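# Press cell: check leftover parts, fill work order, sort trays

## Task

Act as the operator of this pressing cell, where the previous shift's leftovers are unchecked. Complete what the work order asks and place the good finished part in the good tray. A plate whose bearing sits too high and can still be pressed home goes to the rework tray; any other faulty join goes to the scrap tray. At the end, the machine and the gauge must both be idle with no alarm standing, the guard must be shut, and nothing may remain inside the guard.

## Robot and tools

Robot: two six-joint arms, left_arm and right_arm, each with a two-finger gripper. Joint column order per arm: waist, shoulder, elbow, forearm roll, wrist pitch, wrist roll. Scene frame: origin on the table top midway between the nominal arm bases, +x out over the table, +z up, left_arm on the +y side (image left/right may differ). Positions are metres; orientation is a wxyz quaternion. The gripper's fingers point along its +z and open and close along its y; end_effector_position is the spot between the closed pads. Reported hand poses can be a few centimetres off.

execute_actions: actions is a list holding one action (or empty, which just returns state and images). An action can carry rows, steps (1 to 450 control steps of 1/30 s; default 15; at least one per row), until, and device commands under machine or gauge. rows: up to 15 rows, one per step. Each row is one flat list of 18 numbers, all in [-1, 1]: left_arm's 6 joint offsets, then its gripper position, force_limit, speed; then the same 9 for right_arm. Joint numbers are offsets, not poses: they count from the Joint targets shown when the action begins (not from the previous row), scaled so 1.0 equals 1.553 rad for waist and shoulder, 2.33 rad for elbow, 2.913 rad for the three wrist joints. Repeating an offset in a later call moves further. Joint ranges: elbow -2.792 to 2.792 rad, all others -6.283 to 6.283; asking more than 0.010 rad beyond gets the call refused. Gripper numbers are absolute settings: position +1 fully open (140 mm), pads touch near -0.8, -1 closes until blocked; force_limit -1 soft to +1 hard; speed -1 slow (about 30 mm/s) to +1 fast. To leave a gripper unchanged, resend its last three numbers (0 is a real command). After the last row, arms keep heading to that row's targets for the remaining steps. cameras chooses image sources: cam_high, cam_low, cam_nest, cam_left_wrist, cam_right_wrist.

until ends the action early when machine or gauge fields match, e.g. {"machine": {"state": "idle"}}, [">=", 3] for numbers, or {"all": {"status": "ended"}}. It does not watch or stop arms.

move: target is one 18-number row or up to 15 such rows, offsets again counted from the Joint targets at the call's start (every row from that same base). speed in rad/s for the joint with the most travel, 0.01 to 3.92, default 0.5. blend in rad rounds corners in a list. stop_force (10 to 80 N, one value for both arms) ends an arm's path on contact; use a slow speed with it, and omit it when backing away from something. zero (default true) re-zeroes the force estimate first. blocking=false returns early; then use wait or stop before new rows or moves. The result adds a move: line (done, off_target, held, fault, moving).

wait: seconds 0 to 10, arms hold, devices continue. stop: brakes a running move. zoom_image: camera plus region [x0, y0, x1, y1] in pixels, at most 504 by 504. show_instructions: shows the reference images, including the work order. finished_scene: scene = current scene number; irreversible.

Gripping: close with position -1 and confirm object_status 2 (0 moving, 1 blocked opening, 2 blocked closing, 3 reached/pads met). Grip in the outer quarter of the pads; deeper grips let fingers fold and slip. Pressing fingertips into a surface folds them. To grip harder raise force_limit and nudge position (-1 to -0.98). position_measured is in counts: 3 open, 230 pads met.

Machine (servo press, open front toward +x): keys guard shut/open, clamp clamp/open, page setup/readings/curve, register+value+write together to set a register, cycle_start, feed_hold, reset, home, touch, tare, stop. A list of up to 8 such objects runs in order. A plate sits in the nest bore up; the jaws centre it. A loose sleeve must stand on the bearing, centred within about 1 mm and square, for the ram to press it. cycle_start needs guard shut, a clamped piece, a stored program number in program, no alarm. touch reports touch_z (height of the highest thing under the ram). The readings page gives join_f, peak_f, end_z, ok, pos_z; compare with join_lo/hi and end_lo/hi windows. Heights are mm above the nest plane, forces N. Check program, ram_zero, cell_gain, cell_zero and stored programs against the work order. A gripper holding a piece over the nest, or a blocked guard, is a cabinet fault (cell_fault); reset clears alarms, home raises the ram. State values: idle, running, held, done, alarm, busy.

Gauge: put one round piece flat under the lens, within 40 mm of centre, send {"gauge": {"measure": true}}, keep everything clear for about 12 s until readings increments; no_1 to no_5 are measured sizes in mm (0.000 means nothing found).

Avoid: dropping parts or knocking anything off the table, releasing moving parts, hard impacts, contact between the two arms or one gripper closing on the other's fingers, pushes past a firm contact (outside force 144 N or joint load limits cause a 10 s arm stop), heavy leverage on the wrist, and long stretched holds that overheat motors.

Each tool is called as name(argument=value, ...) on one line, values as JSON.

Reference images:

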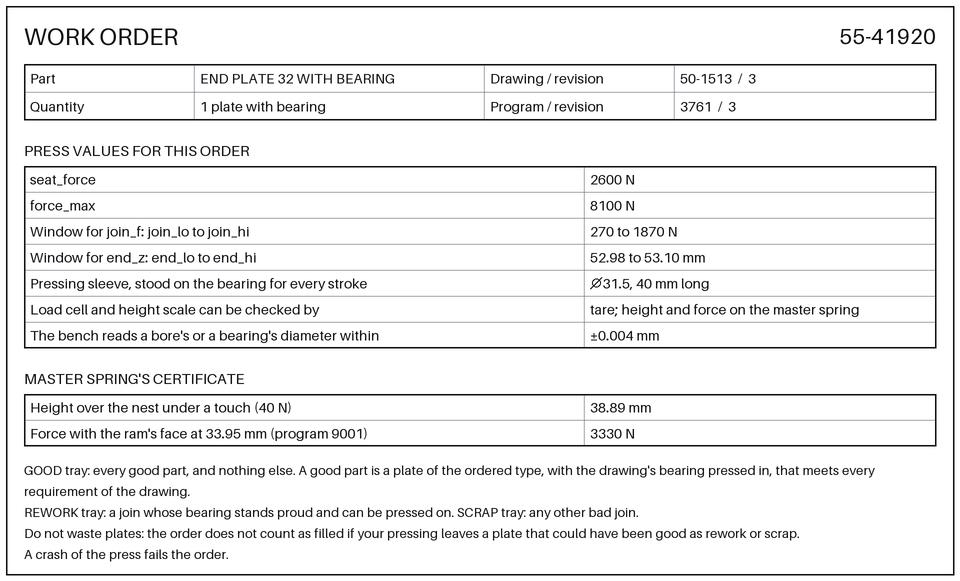

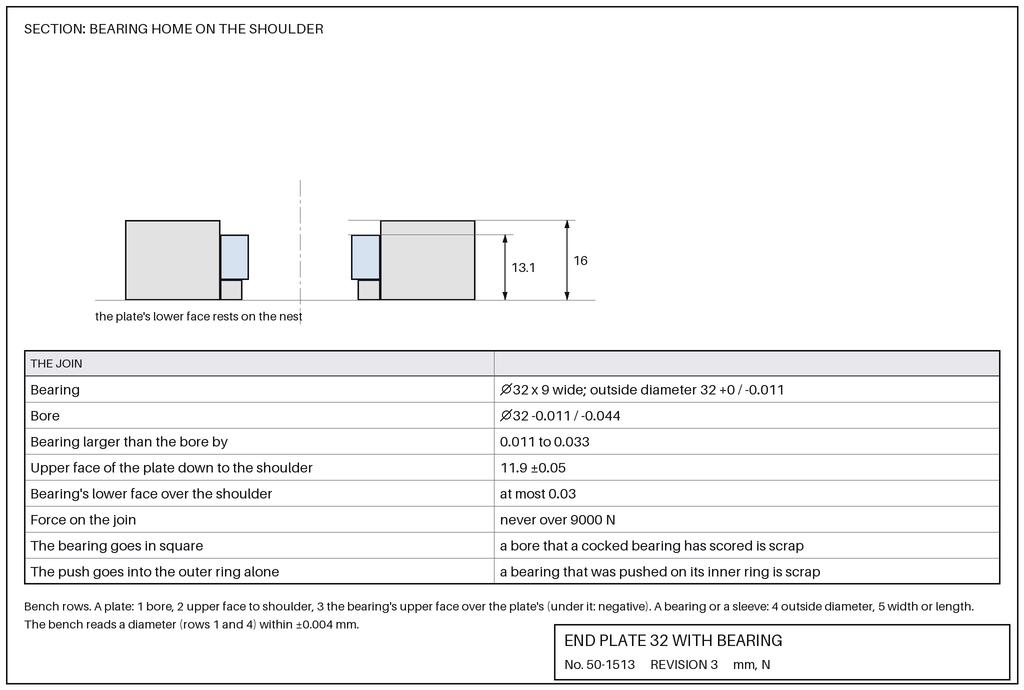

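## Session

execute_actions(actions=[])

show_instructions()

Scene clock: 0.00 s.
left_arm: end_effector_position=(+0.6686, +0.3129, +0.1196) position_measured=3 object_status=3 end_effector_quat_wxyz=(-0.468, +0.324, +0.778, -0.268) | right_arm: end_effector_position=(+0.9925, -0.7655, +0.1309) position_measured=3 object_status=3 end_effector_quat_wxyz=(+0.206, +0.720, +0.153, +0.644)
Joint positions: left_arm=[-0.251 1.001 1.072 -0.412 2.137 -1.053] | right_arm=[-0.292 0.691 2.038 -0.216 -1.082 1.138]
Joint velocities: within noise
Joint torques (N m): no reading
External joint torques (N m): no reading
Flange force (N): no reading
Joint targets: left_arm=[-0.251 1.001 1.072 -0.412 2.137 -1.053] | right_arm=[-0.292 0.691 2.038 -0.216 -1.082 1.138]
Tool commands: left_gripper/position=+1.0 left_gripper/force_limit=+1.0 left_gripper/speed=+1.0 right_gripper/position=+1.0 right_gripper/force_limit=+1.0 right_gripper/speed=+1.0
machine.setup: program=+3761 ram_zero=+165.345 seat_force=+2600 force_max=+8100 join_lo=+270 join_hi=+1870 end_lo=+52.980 end_hi=+53.100 cell_gain=+1.880 cell_zero=-267 program_revision=+3 program_top=+53.100 stored1_number=+3761 stored1_revision=+3 stored2_number=+5210 stored2_revision=+2 stored3_number=+3200 stored3_revision=+5 stored4_number=+4941 stored4_revision=+4 stored5_number=+9001 stored5_revision=+1
machine: state=idle guard_state=shut clamp_state=clamped guard_answer=taken clamp_answer=taken page=setup entry=no_entry entries=0 alarm=no_alarm queue=idle queue_left=0
gauge: message=nothing_yet readings=0 no_1=0.000 no_2=0.000 no_3=0.000 no_4=0.000 no_5=0.000
camera_calibration:
cam_left_wrist: T_world_to_cam=[[0.268768, 0.628506, -0.729893, -0.279265], [0.627528, -0.689142, -0.362342, -0.153462], [-0.730734, -0.360642, -0.579625, 0.813103], [0, 0, 0, 1]] pos_world=[0.765521, 0.363002, 0.211855]
cam_right_wrist: T_world_to_cam=[[-0.0260741, -0.873821, 0.485548, -0.693418], [-0.448068, -0.423974, -0.787071, 0.231847], [0.893619, -0.238081, -0.380477, -0.87887], [0, 0, 0, 1]] pos_world=[0.871178, -0.716868, 0.184778]

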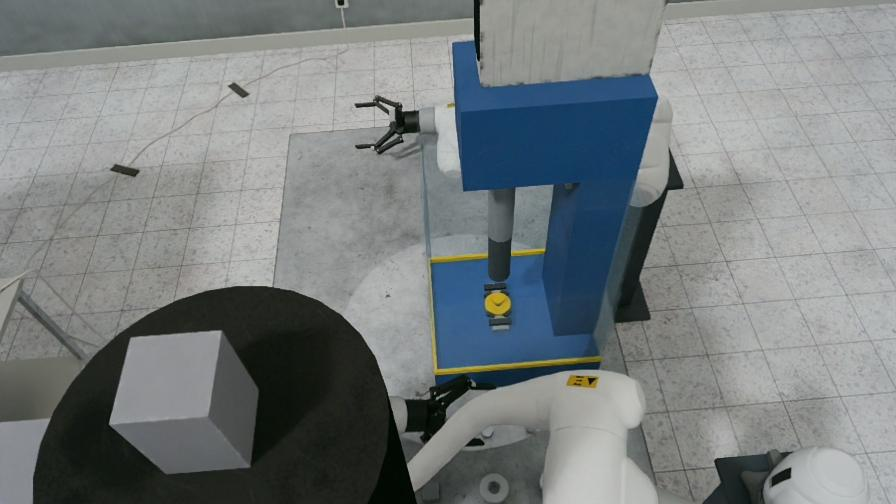

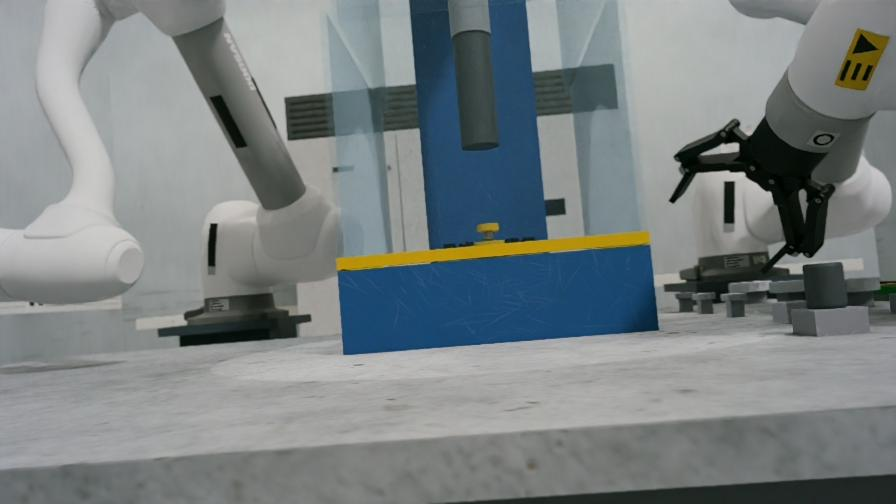

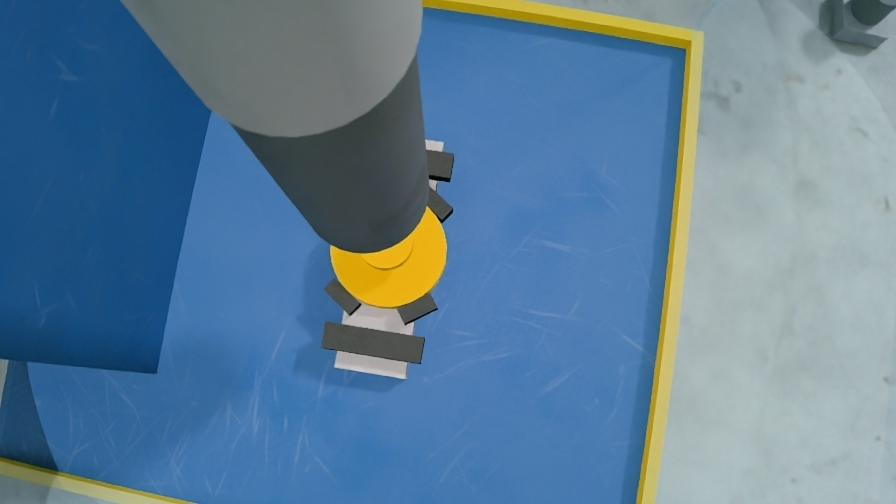

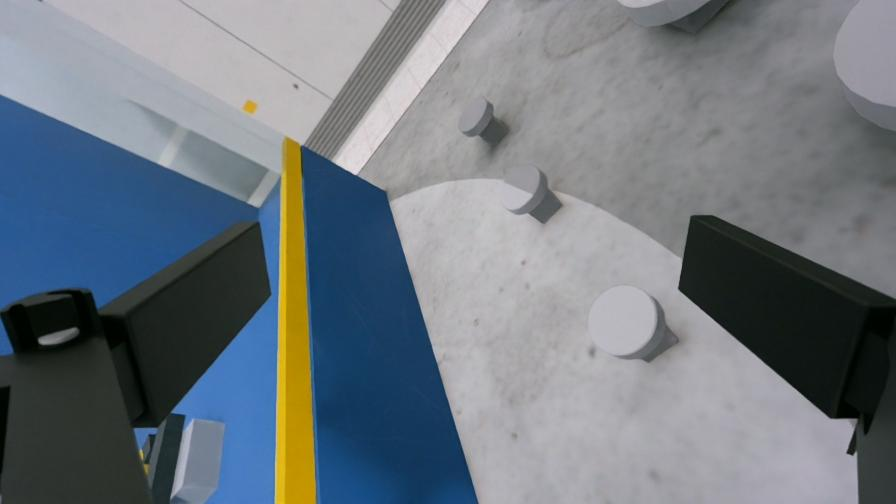

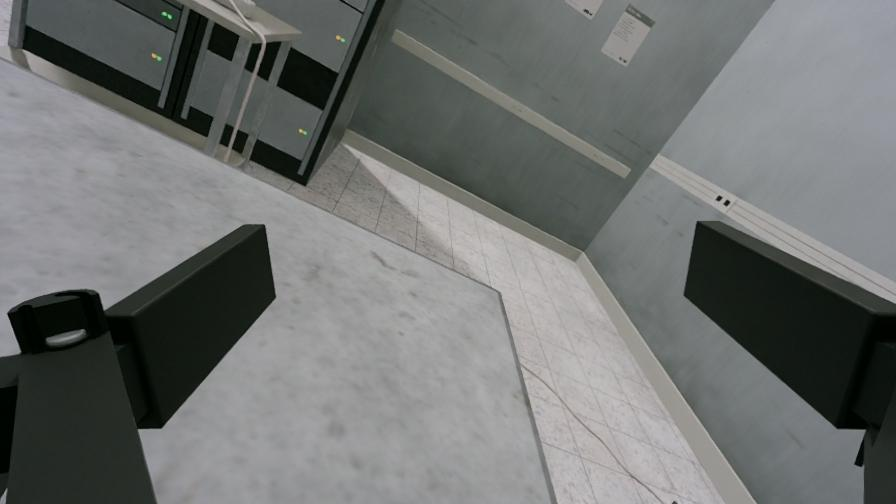

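Reference images for this scene: work order, drawing.

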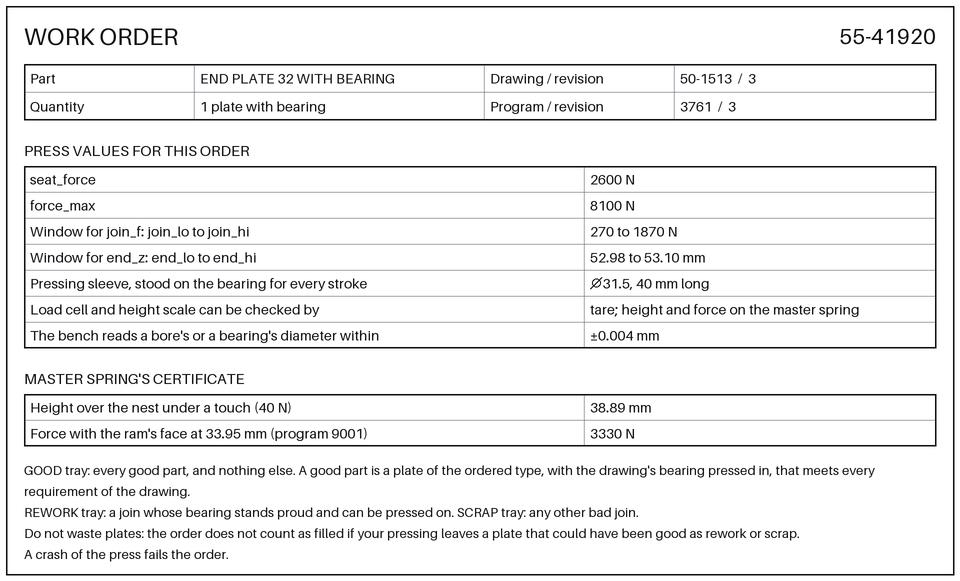

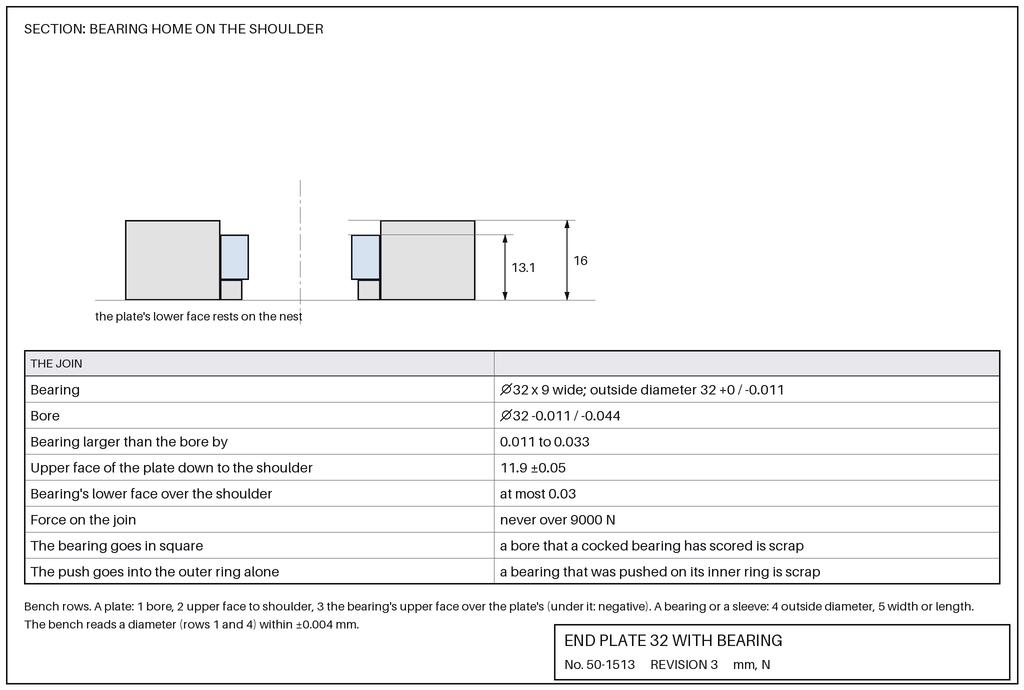

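execute_actions(actions=[{"machine":[{"page":"readings"},{"tare":true},{"touch":true}],"steps":450,"until":{"machine":{"queue":"done"}}}], cameras=["cam_nest"])

zoom_image(camera="cam_nest", region=[280, 110, 520, 400])

Scene clock: 11.97 s.
left_arm: end_effector_position=(+0.6686, +0.3129, +0.1196) position_measured=3 object_status=3 end_effector_quat_wxyz=(-0.468, +0.324, +0.778, -0.268) | right_arm: end_effector_position=(+0.9925, -0.7655, +0.1309) position_measured=3 object_status=3 end_effector_quat_wxyz=(+0.206, +0.720, +0.153, +0.644)
Joint positions: left_arm=[-0.251 1.001 1.072 -0.412 2.137 -1.053] | right_arm=[-0.292 0.691 2.038 -0.216 -1.082 1.138]
Joint velocities: within noise
Joint torques (N m): left_arm=[1.3 -114.54 -32.86 2.91 2.52 0.07] | right_arm=[-0.84 -86.22 -21.69 2.07 -3.03 0.16]
External joint torques (N m): left_arm=[-1.51 -5.16 -0.56 -0.25 -0.26 -0.1] | right_arm=[0.66 1.34 2.87 -0.15 0.33 -0.14]
Flange force (N): left_arm=[4.7 -5.3 4.4] | right_arm=[-0.8 -2.2 -4.0]
Joint targets: left_arm=[-0.251 1.001 1.072 -0.412 2.137 -1.053] | right_arm=[-0.292 0.691 2.038 -0.216 -1.082 1.138]
Tool commands: left_gripper/position=+1.0 left_gripper/force_limit=+1.0 left_gripper/speed=+1.0 right_gripper/position=+1.0 right_gripper/force_limit=+1.0 right_gripper/speed=+1.0
machine.readings: force=+0 touch_z=+38.882 join_f=+0 peak_f=+0 end_z=+0.000 ok=+0 pos_z=+154.655 cycles=+0
machine: state=idle guard_state=shut clamp_state=clamped guard_answer=taken clamp_answer=taken page=readings entry=taken entries=2 alarm=no_alarm queue=done queue_left=0
gauge: message=nothing_yet readings=0 no_1=0.000 no_2=0.000 no_3=0.000 no_4=0.000 no_5=0.000
Images, in order (width x height): cam_nest 896x504.

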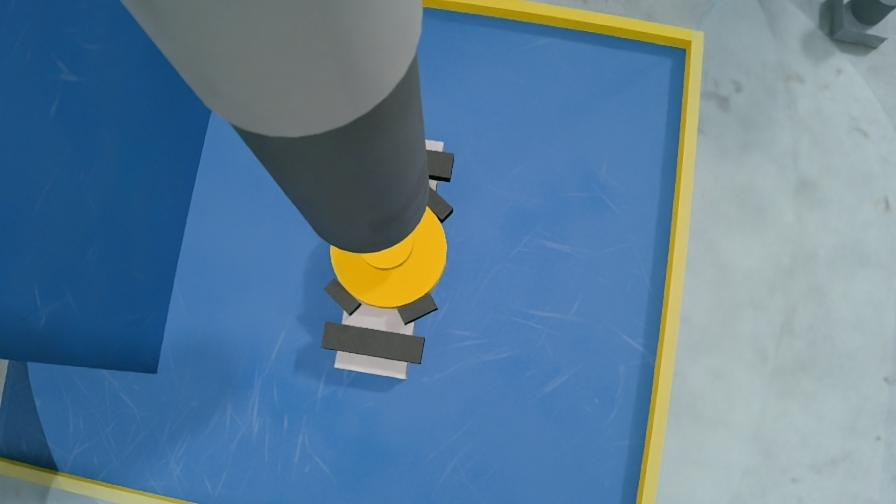

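Scaled by 1.738.

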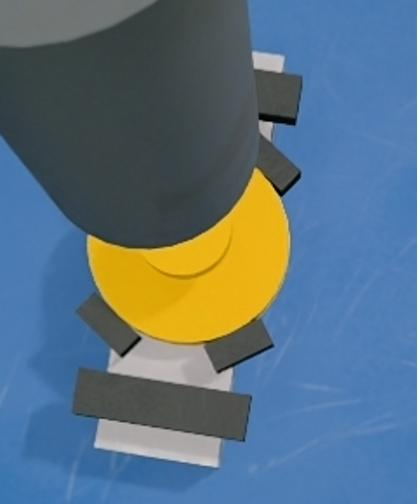

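execute_actions(actions=[{"machine":[{"register":"program","value":9001,"write":true},{"cycle_start":true}],"steps":2}], cameras=[])

move(target=[[0,-0.3226,0,0,0,0,0.32,0,-1,0,0,0,0,0,0,1,1,1],[0.0746,-0.457,0.4004,0.1414,-0.8028,0.9008,0.32,0,-1,0,0,0,0,0,0,1,1,1]], speed=[0.6,1.3], blend=[0.1,0])

Scene clock: 13.80 s.
left_arm: end_effector_position=(+0.6686, +0.3129, +0.1196) position_measured=3 object_status=3 end_effector_quat_wxyz=(-0.468, +0.324, +0.778, -0.268) | right_arm: end_effector_position=(+0.9925, -0.7655, +0.1309) position_measured=3 object_status=3 end_effector_quat_wxyz=(+0.206, +0.720, +0.153, +0.644)
Joint positions: left_arm=[-0.251 1.001 1.072 -0.412 2.137 -1.053] | right_arm=[-0.292 0.691 2.038 -0.216 -1.082 1.138]
Joint velocities: within noise
Joint torques (N m): left_arm=[1.22 -114.35 -33.05 2.91 2.57 0.03] | right_arm=[-1.16 -86.72 -21.76 2.05 -3.03 0.2]
External joint torques (N m): left_arm=[-1.47 -4.45 -0.11 -0.28 -0.32 -0.07] | right_arm=[0.93 2.05 2.96 -0.13 0.33 -0.18]
Flange force (N): left_arm=[4.5 -4.8 5.2] | right_arm=[-1.6 -3.2 -3.5]
Joint targets: left_arm=[-0.251 1.001 1.072 -0.412 2.137 -1.053] | right_arm=[-0.292 0.691 2.038 -0.216 -1.082 1.138]
Tool commands: left_gripper/position=+1.0 left_gripper/force_limit=+1.0 left_gripper/speed=+1.0 right_gripper/position=+1.0 right_gripper/force_limit=+1.0 right_gripper/speed=+1.0
machine.readings: force=+0 touch_z=+38.882 join_f=+0 peak_f=+0 end_z=+0.000 ok=+0 pos_z=+146.655 cycles=+0
machine: state=running guard_state=shut clamp_state=clamped guard_answer=taken clamp_answer=taken page=readings entry=taken entries=4 alarm=no_alarm queue=running queue_left=0
gauge: message=nothing_yet readings=0 no_1=0.000 no_2=0.000 no_3=0.000 no_4=0.000 no_5=0.000
No camera images: "cameras" was empty.

Scene clock: 17.17 s.
left_arm: end_effector_position=(+0.8605, +0.4842, +0.2503) position_measured=89 object_status=3 end_effector_quat_wxyz=(+0.035, +0.864, -0.060, +0.499) | right_arm: end_effector_position=(+0.9925, -0.7655, +0.1309) position_measured=3 object_status=3 end_effector_quat_wxyz=(+0.206, +0.720, +0.153, +0.644)
Joint positions: left_arm=[-0.136 0.291 2.005 0 -0.201 1.57] | right_arm=[-0.292 0.691 2.038 -0.216 -1.082 1.138]
Joint velocities: within noise
Joint torques (N m): left_arm=[1.14 -58.99 -33.38 3.46 -2.14 -0.03] | right_arm=[-0.96 -86 -21.74 2.09 -3.04 0.08]
External joint torques (N m): left_arm=[-1.29 -3.84 -0.17 -0.26 -0.25 0.02] | right_arm=[0.8 1.31 3.08 -0.19 0.34 -0.06]
Flange force (N): left_arm=[0.0 0.0 0.0] | right_arm=[-0.6 -2.3 -4.4]
Joint targets: left_arm=[-0.136 0.291 2.005 0.000 -0.201 1.571] | right_arm=[-0.292 0.691 2.038 -0.216 -1.082 1.138]
machine.readings: force=+0 touch_z=+38.882 join_f=+0 peak_f=+0 end_z=+0.000 ok=+0 pos_z=+57.183 cycles=+0
machine: state=running guard_state=shut clamp_state=clamped guard_answer=taken clamp_answer=taken page=readings entry=taken entries=4 alarm=no_alarm queue=running queue_left=0
gauge: message=nothing_yet readings=0 no_1=0.000 no_2=0.000 no_3=0.000 no_4=0.000 no_5=0.000
move: done
camera_calibration:
cam_left_wrist: T_world_to_cam=[[-0.158177, -0.987245, -0.0181098, 0.628356], [-0.75015, 0.132075, -0.647944, 0.750829], [0.642071, -0.0889048, -0.761473, -0.17645], [0, 0, 0, 1]] pos_world=[0.775919, 0.505488, 0.363512]
cam_right_wrist: T_world_to_cam=[[-0.0260741, -0.873821, 0.485548, -0.693418], [-0.448068, -0.423974, -0.787071, 0.231847], [0.893619, -0.238081, -0.380477, -0.87887], [0, 0, 0, 1]] pos_world=[0.871178, -0.716868, 0.184778]

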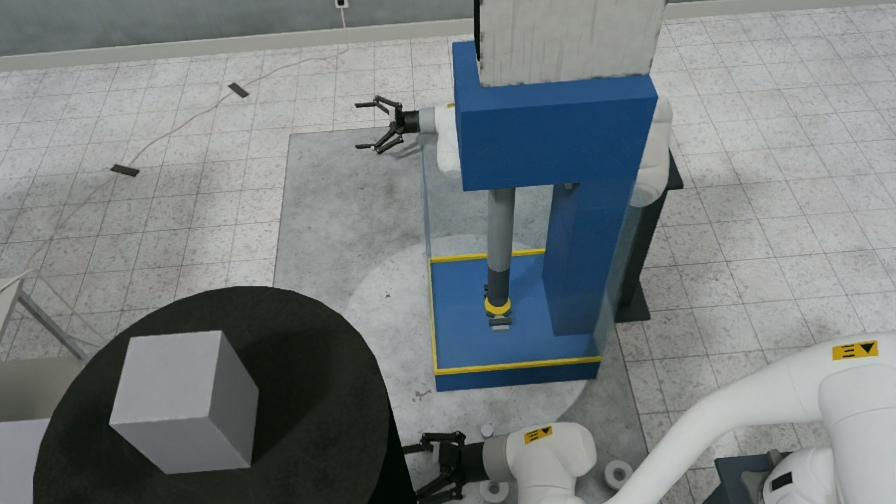

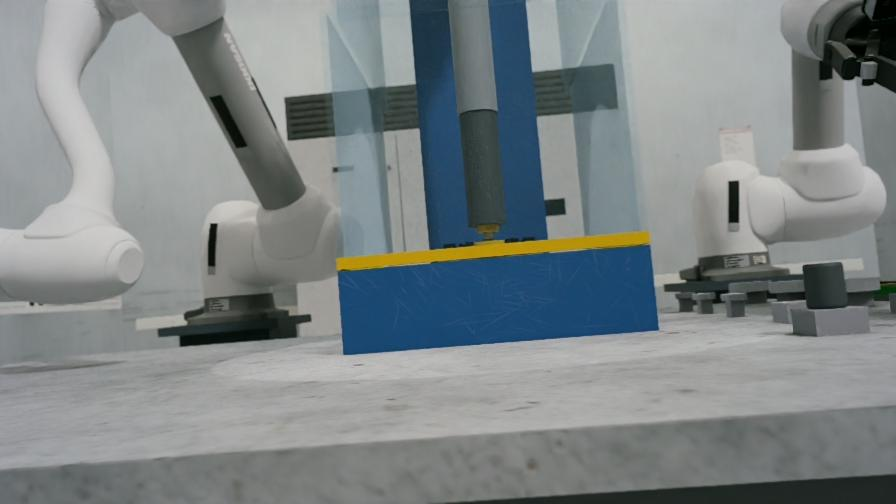

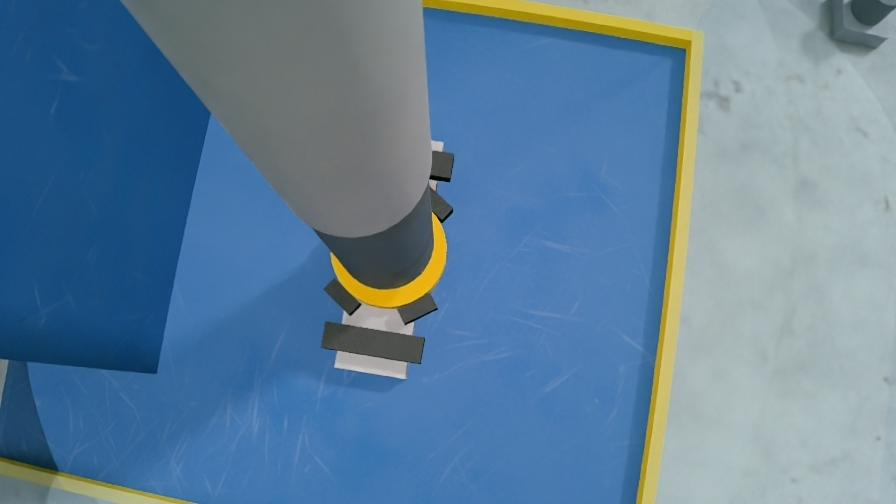

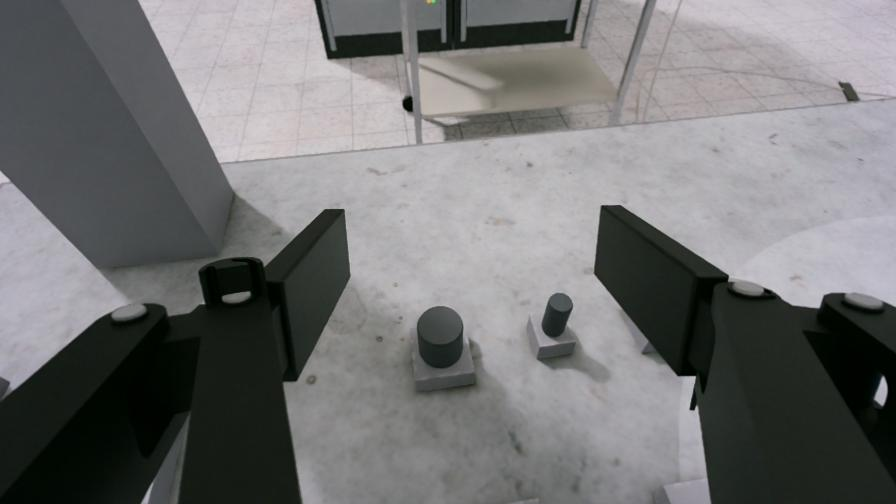

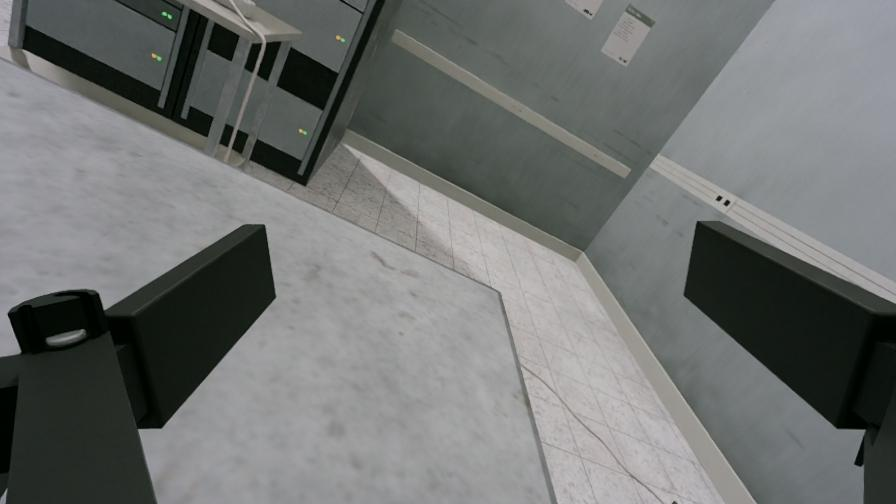

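move(target=[0.0876,-0.492,0.1167,0,0.1689,0,0.32,0,-1,0,0,0,0,0,0,1,1,1], speed=1.0, cameras=["cam_left_wrist"])

Scene clock: 19.73 s.
left_arm: end_effector_position=(+0.5297, +0.6057, +0.4499) position_measured=89 object_status=3 end_effector_quat_wxyz=(+0.001, +0.866, -0.002, +0.500) | right_arm: end_effector_position=(+0.9925, -0.7655, +0.1309) position_measured=3 object_status=3 end_effector_quat_wxyz=(+0.206, +0.720, +0.153, +0.644)
Joint positions: left_arm=[0 -0.473 2.277 0 0.291 1.571] | right_arm=[-0.292 0.691 2.038 -0.216 -1.082 1.138]
Joint velocities: within noise
Joint torques (N m): left_arm=[1.3 6.83 -42.53 4.37 -2.2 0.08] | right_arm=[-0.86 -86.03 -21.69 2.07 -3.06 0.12]
External joint torques (N m): left_arm=[-1.41 -2.55 -0.19 -0.23 -0.18 -0.08] | right_arm=[0.69 0.7 2.86 -0.15 0.34 -0.09]
Flange force (N): left_arm=[0.0 0.0 0.0] | right_arm=[0.2 -1.8 -4.5]
Joint targets: left_arm=[0.000 -0.474 2.277 0.000 0.291 1.571] | right_arm=[-0.292 0.691 2.038 -0.216 -1.082 1.138]
machine.readings: force=+0 touch_z=+38.882 join_f=+3133 peak_f=+3335 end_z=+33.948 ok=+0 pos_z=+154.655 cycles=+1
machine: state=done guard_state=shut clamp_state=clamped guard_answer=taken clamp_answer=taken page=readings entry=taken entries=4 alarm=no_alarm queue=done queue_left=0
gauge: message=nothing_yet readings=0 no_1=0.000 no_2=0.000 no_3=0.000 no_4=0.000 no_5=0.000
move: done
camera_calibration:
cam_left_wrist: T_world_to_cam=[[-0.0227821, -0.999577, -0.0180881, 0.635394], [-0.761018, 0.0290724, -0.648079, 0.684193], [0.648331, -0.000999253, -0.761358, 0.142125], [0, 0, 0, 1]] pos_world=[0.443015, 0.615376, 0.563112]
Images, in order (width x height): cam_left_wrist 896x504.

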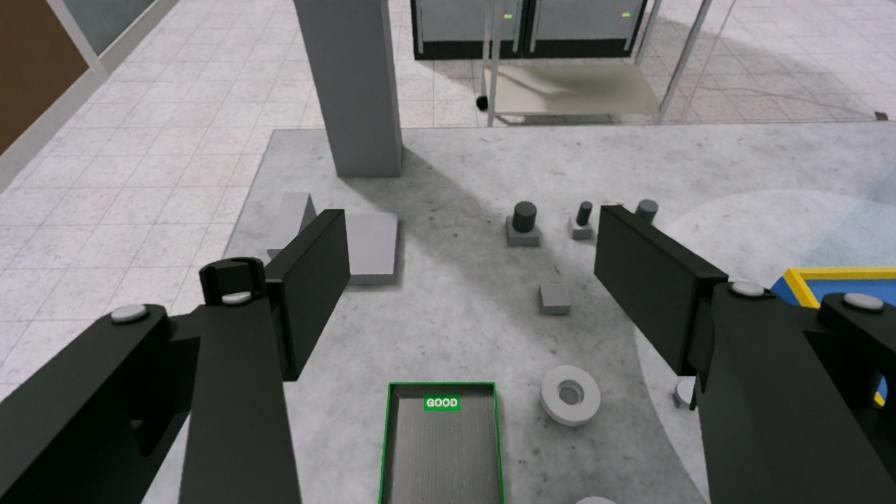

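execute_actions(actions=[{"machine":[{"register":"program","value":3761,"write":true},{"page":"setup"}],"steps":2}], cameras=[])

move(target=[-0.25,-0.02,0.0,0,0.0,0,0.32,0,-1,0,0,0,0,0,0,1,1,1], speed=0.8, cameras=["cam_left_wrist","cam_high"])

move(target=[0.45,0.02,0.0,0,0.0,0,0.32,0,-1,0,0,0,0,0,0,1,1,1], speed=0.8, cameras=["cam_left_wrist"])

Scene clock: 21.10 s.
left_arm: end_effector_position=(+0.5296, +0.6057, +0.4500) position_measured=89 object_status=3 end_effector_quat_wxyz=(+0.001, +0.866, -0.002, +0.500) | right_arm: end_effector_position=(+0.9925, -0.7655, +0.1309) position_measured=3 object_status=3 end_effector_quat_wxyz=(+0.206, +0.720, +0.153, +0.644)
Joint positions: left_arm=[0 -0.474 2.277 0 0.291 1.571] | right_arm=[-0.292 0.691 2.038 -0.216 -1.082 1.138]
Joint velocities: within noise
Joint torques (N m): left_arm=[1.45 6.59 -42.55 4.42 -2.28 0.07] | right_arm=[-0.82 -86.36 -21.69 2.08 -3.04 0.11]
External joint torques (N m): left_arm=[-1.52 -2.5 -0.27 -0.27 -0.11 -0.07] | right_arm=[0.65 1.43 3.01 -0.17 0.34 -0.09]
Flange force (N): left_arm=[0.0 0.0 0.0] | right_arm=[-0.9 -2.2 -4.2]
Joint targets: left_arm=[0.000 -0.474 2.277 0.000 0.291 1.571] | right_arm=[-0.292 0.691 2.038 -0.216 -1.082 1.138]
Tool commands: left_gripper/position=+0.32 left_gripper/force_limit=+0.0 left_gripper/speed=-1.0 right_gripper/position=+1.0 right_gripper/force_limit=+1.0 right_gripper/speed=+1.0
machine.setup: program=+3761 ram_zero=+165.345 seat_force=+2600 force_max=+8100 join_lo=+270 join_hi=+1870 end_lo=+52.980 end_hi=+53.100 cell_gain=+1.880 cell_zero=-68 program_revision=+3 program_top=+53.100 stored1_number=+3761 stored1_revision=+3 stored2_number=+5210 stored2_revision=+2 stored3_number=+3200 stored3_revision=+5 stored4_number=+4941 stored4_revision=+4 stored5_number=+9001 stored5_revision=+1
machine: state=done guard_state=shut clamp_state=clamped guard_answer=taken clamp_answer=taken page=setup entry=taken entries=5 alarm=no_alarm queue=done queue_left=0
gauge: message=nothing_yet readings=0 no_1=0.000 no_2=0.000 no_3=0.000 no_4=0.000 no_5=0.000
No camera images: "cameras" was empty.

Scene clock: 22.07 s.
left_arm: end_effector_position=(+0.4933, +0.3985, +0.4669) position_measured=89 object_status=3 end_effector_quat_wxyz=(+0.100, +0.842, -0.167, +0.504) | right_arm: end_effector_position=(+0.9925, -0.7655, +0.1309) position_measured=3 object_status=3 end_effector_quat_wxyz=(+0.206, +0.720, +0.153, +0.644)
Joint positions: left_arm=[-0.388 -0.505 2.277 0 0.291 1.571] | right_arm=[-0.292 0.691 2.038 -0.216 -1.082 1.138]
Joint velocities: within noise
Joint torques (N m): left_arm=[1.5 8.87 -42.88 4.38 -2.26 0.07] | right_arm=[-1.06 -86.28 -21.56 2.04 -3 0.13]
External joint torques (N m): left_arm=[-1.59 -2.24 -0.11 -0.22 -0.15 -0.07] | right_arm=[0.87 1.52 2.81 -0.12 0.3 -0.1]
Flange force (N): left_arm=[0.0 0.0 0.0] | right_arm=[-0.9 -2.6 -3.7]
Joint targets: left_arm=[-0.388 -0.505 2.277 0.000 0.291 1.571] | right_arm=[-0.292 0.691 2.038 -0.216 -1.082 1.138]
machine.setup: program=+3761 ram_zero=+165.345 seat_force=+2600 force_max=+8100 join_lo=+270 join_hi=+1870 end_lo=+52.980 end_hi=+53.100 cell_gain=+1.880 cell_zero=-68 program_revision=+3 program_top=+53.100 stored1_number=+3761 stored1_revision=+3 stored2_number=+5210 stored2_revision=+2 stored3_number=+3200 stored3_revision=+5 stored4_number=+4941 stored4_revision=+4 stored5_number=+9001 stored5_revision=+1
machine: state=done guard_state=shut clamp_state=clamped guard_answer=taken clamp_answer=taken page=setup entry=taken entries=5 alarm=no_alarm queue=done queue_left=0
gauge: message=nothing_yet readings=0 no_1=0.000 no_2=0.000 no_3=0.000 no_4=0.000 no_5=0.000
move: done
camera_calibration:
cam_left_wrist: T_world_to_cam=[[-0.398991, -0.916766, -0.0186193, 0.580591], [-0.674327, 0.307116, -0.671538, 0.531006], [0.621361, -0.255382, -0.740736, 0.28347], [0, 0, 0, 1]] pos_world=[0.413585, 0.441579, 0.577378]
Images, in order (width x height): cam_high 896x504, cam_left_wrist 896x504.

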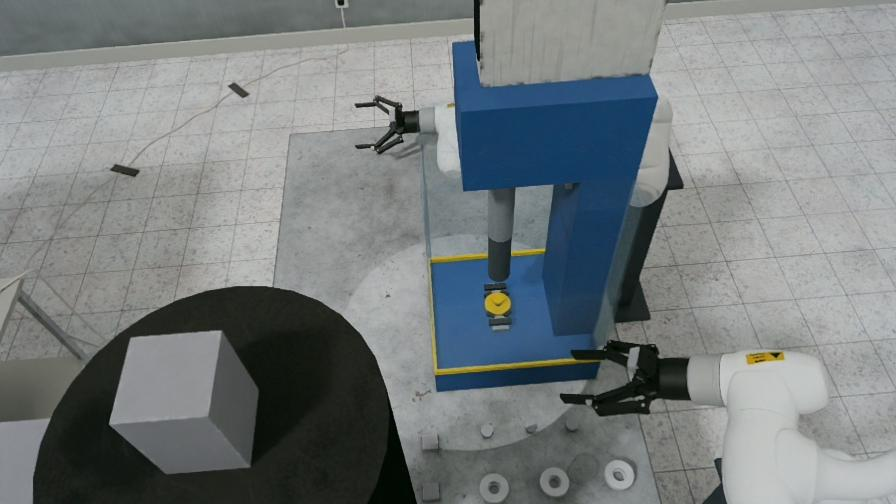

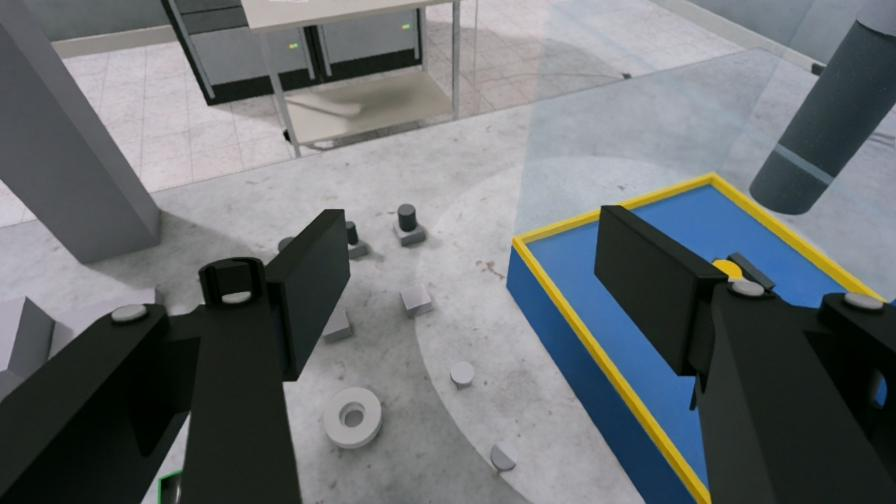

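Scene clock: 23.43 s.
left_arm: end_effector_position=(+0.4934, +0.7720, +0.4500) position_measured=89 object_status=3 end_effector_quat_wxyz=(-0.076, +0.856, +0.132, +0.494) | right_arm: end_effector_position=(+0.9925, -0.7655, +0.1309) position_measured=3 object_status=3 end_effector_quat_wxyz=(+0.206, +0.720, +0.153, +0.644)
Joint positions: left_arm=[0.311 -0.474 2.277 0 0.291 1.571] | right_arm=[-0.292 0.691 2.038 -0.216 -1.082 1.138]
Joint velocities: within noise
Joint torques (N m): left_arm=[1.47 6.65 -42.49 4.39 -2.2 0.08] | right_arm=[-1.33 -86.51 -21.58 2.07 -3.01 0.16]
External joint torques (N m): left_arm=[-1.56 -2.37 -0.24 -0.25 -0.19 -0.08] | right_arm=[1.14 1.2 2.6 -0.13 0.28 -0.13]
Flange force (N): left_arm=[0.0 0.0 0.0] | right_arm=[-0.3 -2.7 -3.5]
Joint targets: left_arm=[0.311 -0.474 2.277 0.000 0.291 1.571] | right_arm=[-0.292 0.691 2.038 -0.216 -1.082 1.138]
machine.setup: program=+3761 ram_zero=+165.345 seat_force=+2600 force_max=+8100 join_lo=+270 join_hi=+1870 end_lo=+52.980 end_hi=+53.100 cell_gain=+1.880 cell_zero=-68 program_revision=+3 program_top=+53.100 stored1_number=+3761 stored1_revision=+3 stored2_number=+5210 stored2_revision=+2 stored3_number=+3200 stored3_revision=+5 stored4_number=+4941 stored4_revision=+4 stored5_number=+9001 stored5_revision=+1
machine: state=done guard_state=shut clamp_state=clamped guard_answer=taken clamp_answer=taken page=setup entry=taken entries=5 alarm=no_alarm queue=done queue_left=0
gauge: message=nothing_yet readings=0 no_1=0.000 no_2=0.000 no_3=0.000 no_4=0.000 no_5=0.000
move: done
camera_calibration:
cam_left_wrist: T_world_to_cam=[[0.283746, -0.958729, -0.0181001, 0.618003], [-0.733426, -0.204828, -0.648176, 0.818856], [0.617717, 0.197192, -0.761275, 0.0279324], [0, 0, 0, 1]] pos_world=[0.40796, 0.754714, 0.563213]
Images, in order (width x height): cam_left_wrist 896x504.

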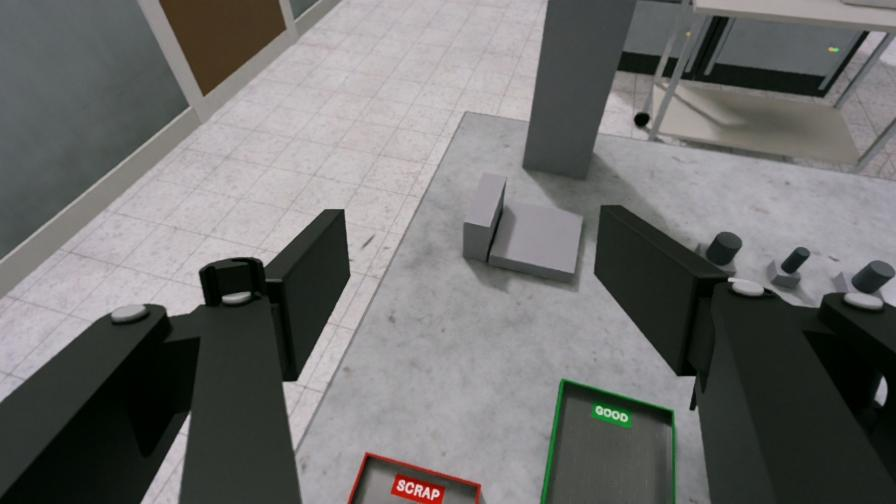

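execute_actions(actions=[{"machine":[{"guard":"open"},{"clamp":"open"},{"page":"readings"}],"steps":2}], cameras=[])

move(target=[-0.3368,0.3643,0.0519,0,-0.2356,0.0003,0.45,0,-1,0,0,0,0,0,0,1,1,1], speed=0.9, cameras=["cam_left_wrist"])

Scene clock: 27.50 s.
left_arm: end_effector_position=(+0.4934, +0.7721, +0.4500) position_measured=89 object_status=3 end_effector_quat_wxyz=(-0.076, +0.856, +0.132, +0.494) | right_arm: end_effector_position=(+0.9925, -0.7655, +0.1309) position_measured=3 object_status=3 end_effector_quat_wxyz=(+0.206, +0.720, +0.153, +0.644)
Joint positions: left_arm=[0.311 -0.474 2.277 0 0.291 1.571] | right_arm=[-0.292 0.691 2.038 -0.216 -1.082 1.138]
Joint velocities: within noise
Joint torques (N m): left_arm=[1.64 6.68 -42.45 4.37 -2.24 0.05] | right_arm=[-1.13 -86.45 -21.87 2.09 -2.98 0.12]
External joint torques (N m): left_arm=[-1.69 -2.61 -0.37 -0.22 -0.15 -0.05] | right_arm=[0.95 0.95 2.79 -0.14 0.24 -0.09]
Flange force (N): left_arm=[0.0 0.0 0.0] | right_arm=[-0.1 -2.4 -4.2]
Joint targets: left_arm=[0.311 -0.474 2.277 0.000 0.291 1.571] | right_arm=[-0.292 0.691 2.038 -0.216 -1.082 1.138]
Tool commands: left_gripper/position=+0.32 left_gripper/force_limit=+0.0 left_gripper/speed=-1.0 right_gripper/position=+1.0 right_gripper/force_limit=+1.0 right_gripper/speed=+1.0
machine.setup: program=+3761 ram_zero=+165.345 seat_force=+2600 force_max=+8100 join_lo=+270 join_hi=+1870 end_lo=+52.980 end_hi=+53.100 cell_gain=+1.880 cell_zero=-68 program_revision=+3 program_top=+53.100 stored1_number=+3761 stored1_revision=+3 stored2_number=+5210 stored2_revision=+2 stored3_number=+3200 stored3_revision=+5 stored4_number=+4941 stored4_revision=+4 stored5_number=+9001 stored5_revision=+1
machine: state=done guard_state=between clamp_state=clamped guard_answer=taken clamp_answer=taken page=setup entry=taken entries=5 alarm=no_alarm queue=running queue_left=2
gauge: message=nothing_yet readings=0 no_1=0.000 no_2=0.000 no_3=0.000 no_4=0.000 no_5=0.000
No camera images: "cameras" was empty.

Scene clock: 28.77 s.
left_arm: end_effector_position=(+0.6556, +0.4603, +0.1999) position_measured=72 object_status=3 end_effector_quat_wxyz=(+0.054, +0.861, -0.094, +0.497) | right_arm: end_effector_position=(+0.9925, -0.7655, +0.1309) position_measured=3 object_status=3 end_effector_quat_wxyz=(+0.206, +0.720, +0.153, +0.644)
Joint positions: left_arm=[-0.212 0.092 2.398 0 -0.396 1.571] | right_arm=[-0.292 0.691 2.038 -0.216 -1.082 1.138]
Joint velocities: within noise
Joint torques (N m): left_arm=[1.09 -33.56 -26.95 2.85 -2.24 0.08] | right_arm=[-0.95 -86.72 -21.75 2.06 -3.02 0.14]
External joint torques (N m): left_arm=[-1.24 -3.06 -0.63 -0.26 -0.13 -0.08] | right_arm=[0.73 2.2 3.12 -0.16 0.33 -0.12]
Flange force (N): left_arm=[0.0 0.0 0.0] | right_arm=[-2.0 -2.9 -3.8]
Joint targets: left_arm=[-0.212 0.092 2.398 0.000 -0.396 1.571] | right_arm=[-0.292 0.691 2.038 -0.216 -1.082 1.138]
machine.setup: program=+3761 ram_zero=+165.345 seat_force=+2600 force_max=+8100 join_lo=+270 join_hi=+1870 end_lo=+52.980 end_hi=+53.100 cell_gain=+1.880 cell_zero=-68 program_revision=+3 program_top=+53.100 stored1_number=+3761 stored1_revision=+3 stored2_number=+5210 stored2_revision=+2 stored3_number=+3200 stored3_revision=+5 stored4_number=+4941 stored4_revision=+4 stored5_number=+9001 stored5_revision=+1
machine: state=done guard_state=open clamp_state=clamped guard_answer=taken clamp_answer=taken page=setup entry=taken entries=5 alarm=no_alarm queue=running queue_left=2
gauge: message=nothing_yet readings=0 no_1=0.000 no_2=0.000 no_3=0.000 no_4=0.000 no_5=0.000
move: done
camera_calibration:
cam_left_wrist: T_world_to_cam=[[-0.233448, -0.972187, -0.0188514, 0.614025], [-0.737722, 0.18971, -0.647902, 0.533084], [0.633458, -0.137344, -0.761491, -0.0574524], [0, 0, 0, 1]] pos_world=[0.573004, 0.487925, 0.313212]
Images, in order (width x height): cam_left_wrist 896x504.

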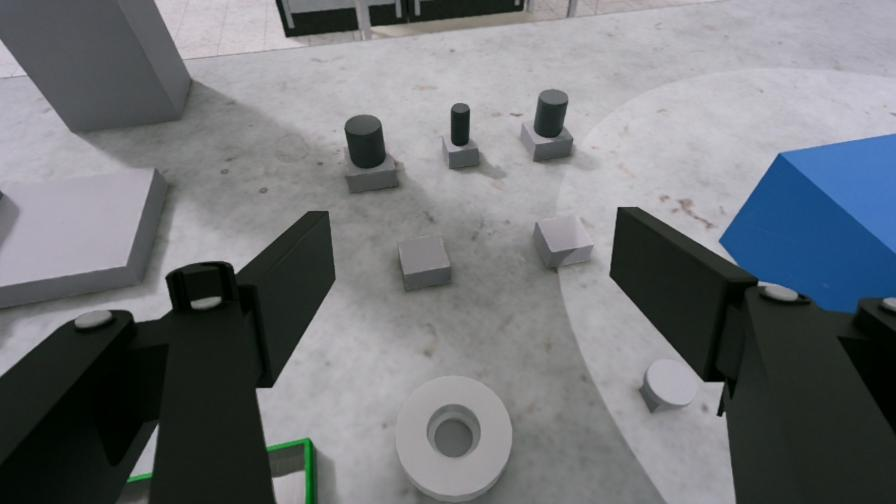

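zoom_image(camera="cam_left_wrist", region=[380, 340, 560, 504])

Scaled by 2.800.

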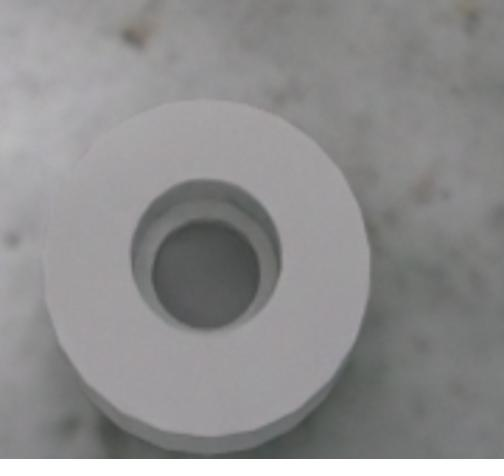

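move(target=[[0.0075,0.1037,0.0244,0,-0.0747,0,0.4,0,-1,0,0,0,0,0,0,1,1,1],[0.0075,0.2138,0.0325,0,-0.1398,0,0.4,0,-1,0,0,0,0,0,0,1,1,1]], speed=[0.5,0.15], cameras=["cam_left_wrist","cam_nest"])

Scene clock: 34.23 s.
left_arm: end_effector_position=(+0.6509, +0.4694, +0.0494) position_measured=78 object_status=3 end_effector_quat_wxyz=(+0.051, +0.862, -0.089, +0.497) | right_arm: end_effector_position=(+0.9925, -0.7655, +0.1309) position_measured=3 object_status=3 end_effector_quat_wxyz=(+0.206, +0.720, +0.153, +0.644)
Joint positions: left_arm=[-0.2 0.424 2.474 0 -0.803 1.571] | right_arm=[-0.292 0.691 2.038 -0.216 -1.082 1.138]
Joint velocities: within noise
Joint torques (N m): left_arm=[1.28 -51.44 -11.7 1.31 -2.23 0.04] | right_arm=[-1.09 -86.21 -21.55 2.12 -3.05 0.12]
External joint torques (N m): left_arm=[-1.46 -2.75 -0.68 -0.28 -0.14 -0.04] | right_arm=[0.9 1.33 2.77 -0.19 0.35 -0.1]
Flange force (N): left_arm=[5.4 4.6 -3.9] | right_arm=[-0.6 -2.4 -3.8]
Joint targets: left_arm=[-0.200 0.424 2.474 0.000 -0.803 1.571] | right_arm=[-0.292 0.691 2.038 -0.216 -1.082 1.138]
machine.readings: force=+0 touch_z=+38.882 join_f=+3133 peak_f=+3335 end_z=+33.948 ok=+0 pos_z=+154.655 cycles=+1
machine: state=idle guard_state=open clamp_state=open guard_answer=taken clamp_answer=taken page=readings entry=taken entries=5 alarm=no_alarm queue=done queue_left=0
gauge: message=nothing_yet readings=0 no_1=0.000 no_2=0.000 no_3=0.000 no_4=0.000 no_5=0.000
move: done
camera_calibration:
cam_left_wrist: T_world_to_cam=[[-0.222198, -0.97482, -0.0187889, 0.612826], [-0.740399, 0.18124, -0.647273, 0.435966], [0.63438, -0.129912, -0.762027, -0.171901], [0, 0, 0, 1]] pos_world=[0.568008, 0.496049, 0.16271]
Images, in order (width x height): cam_nest 896x504, cam_left_wrist 896x504.

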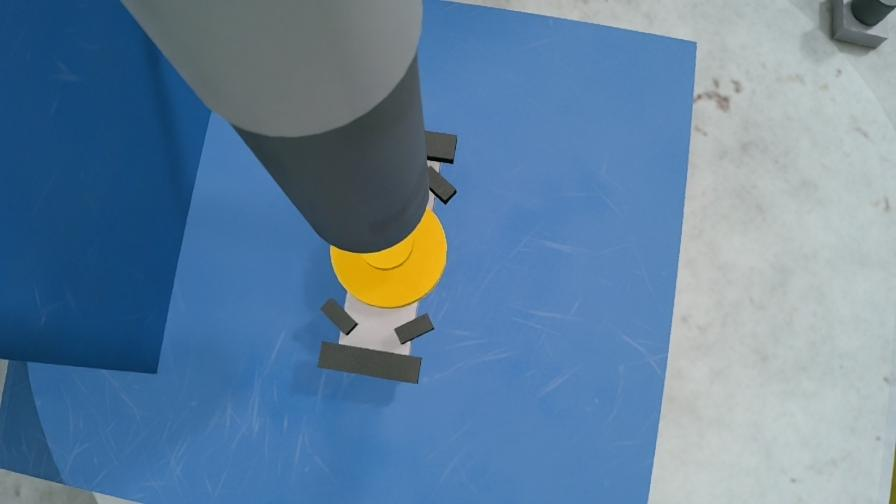

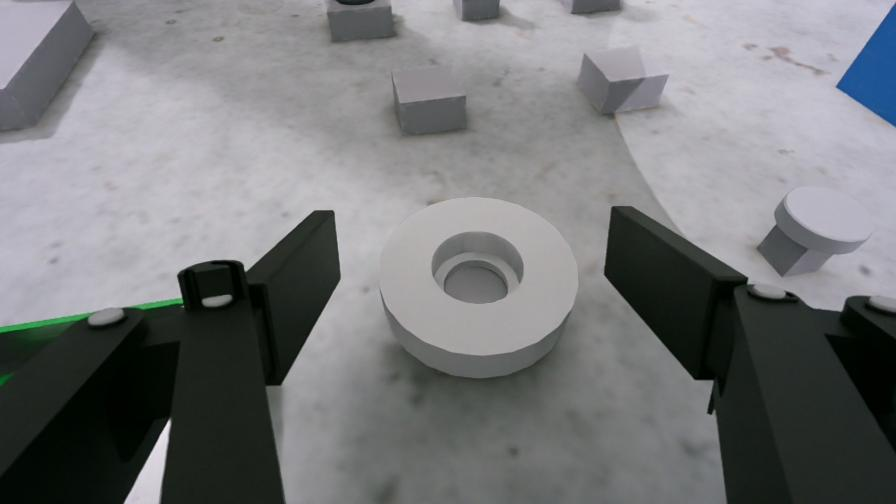

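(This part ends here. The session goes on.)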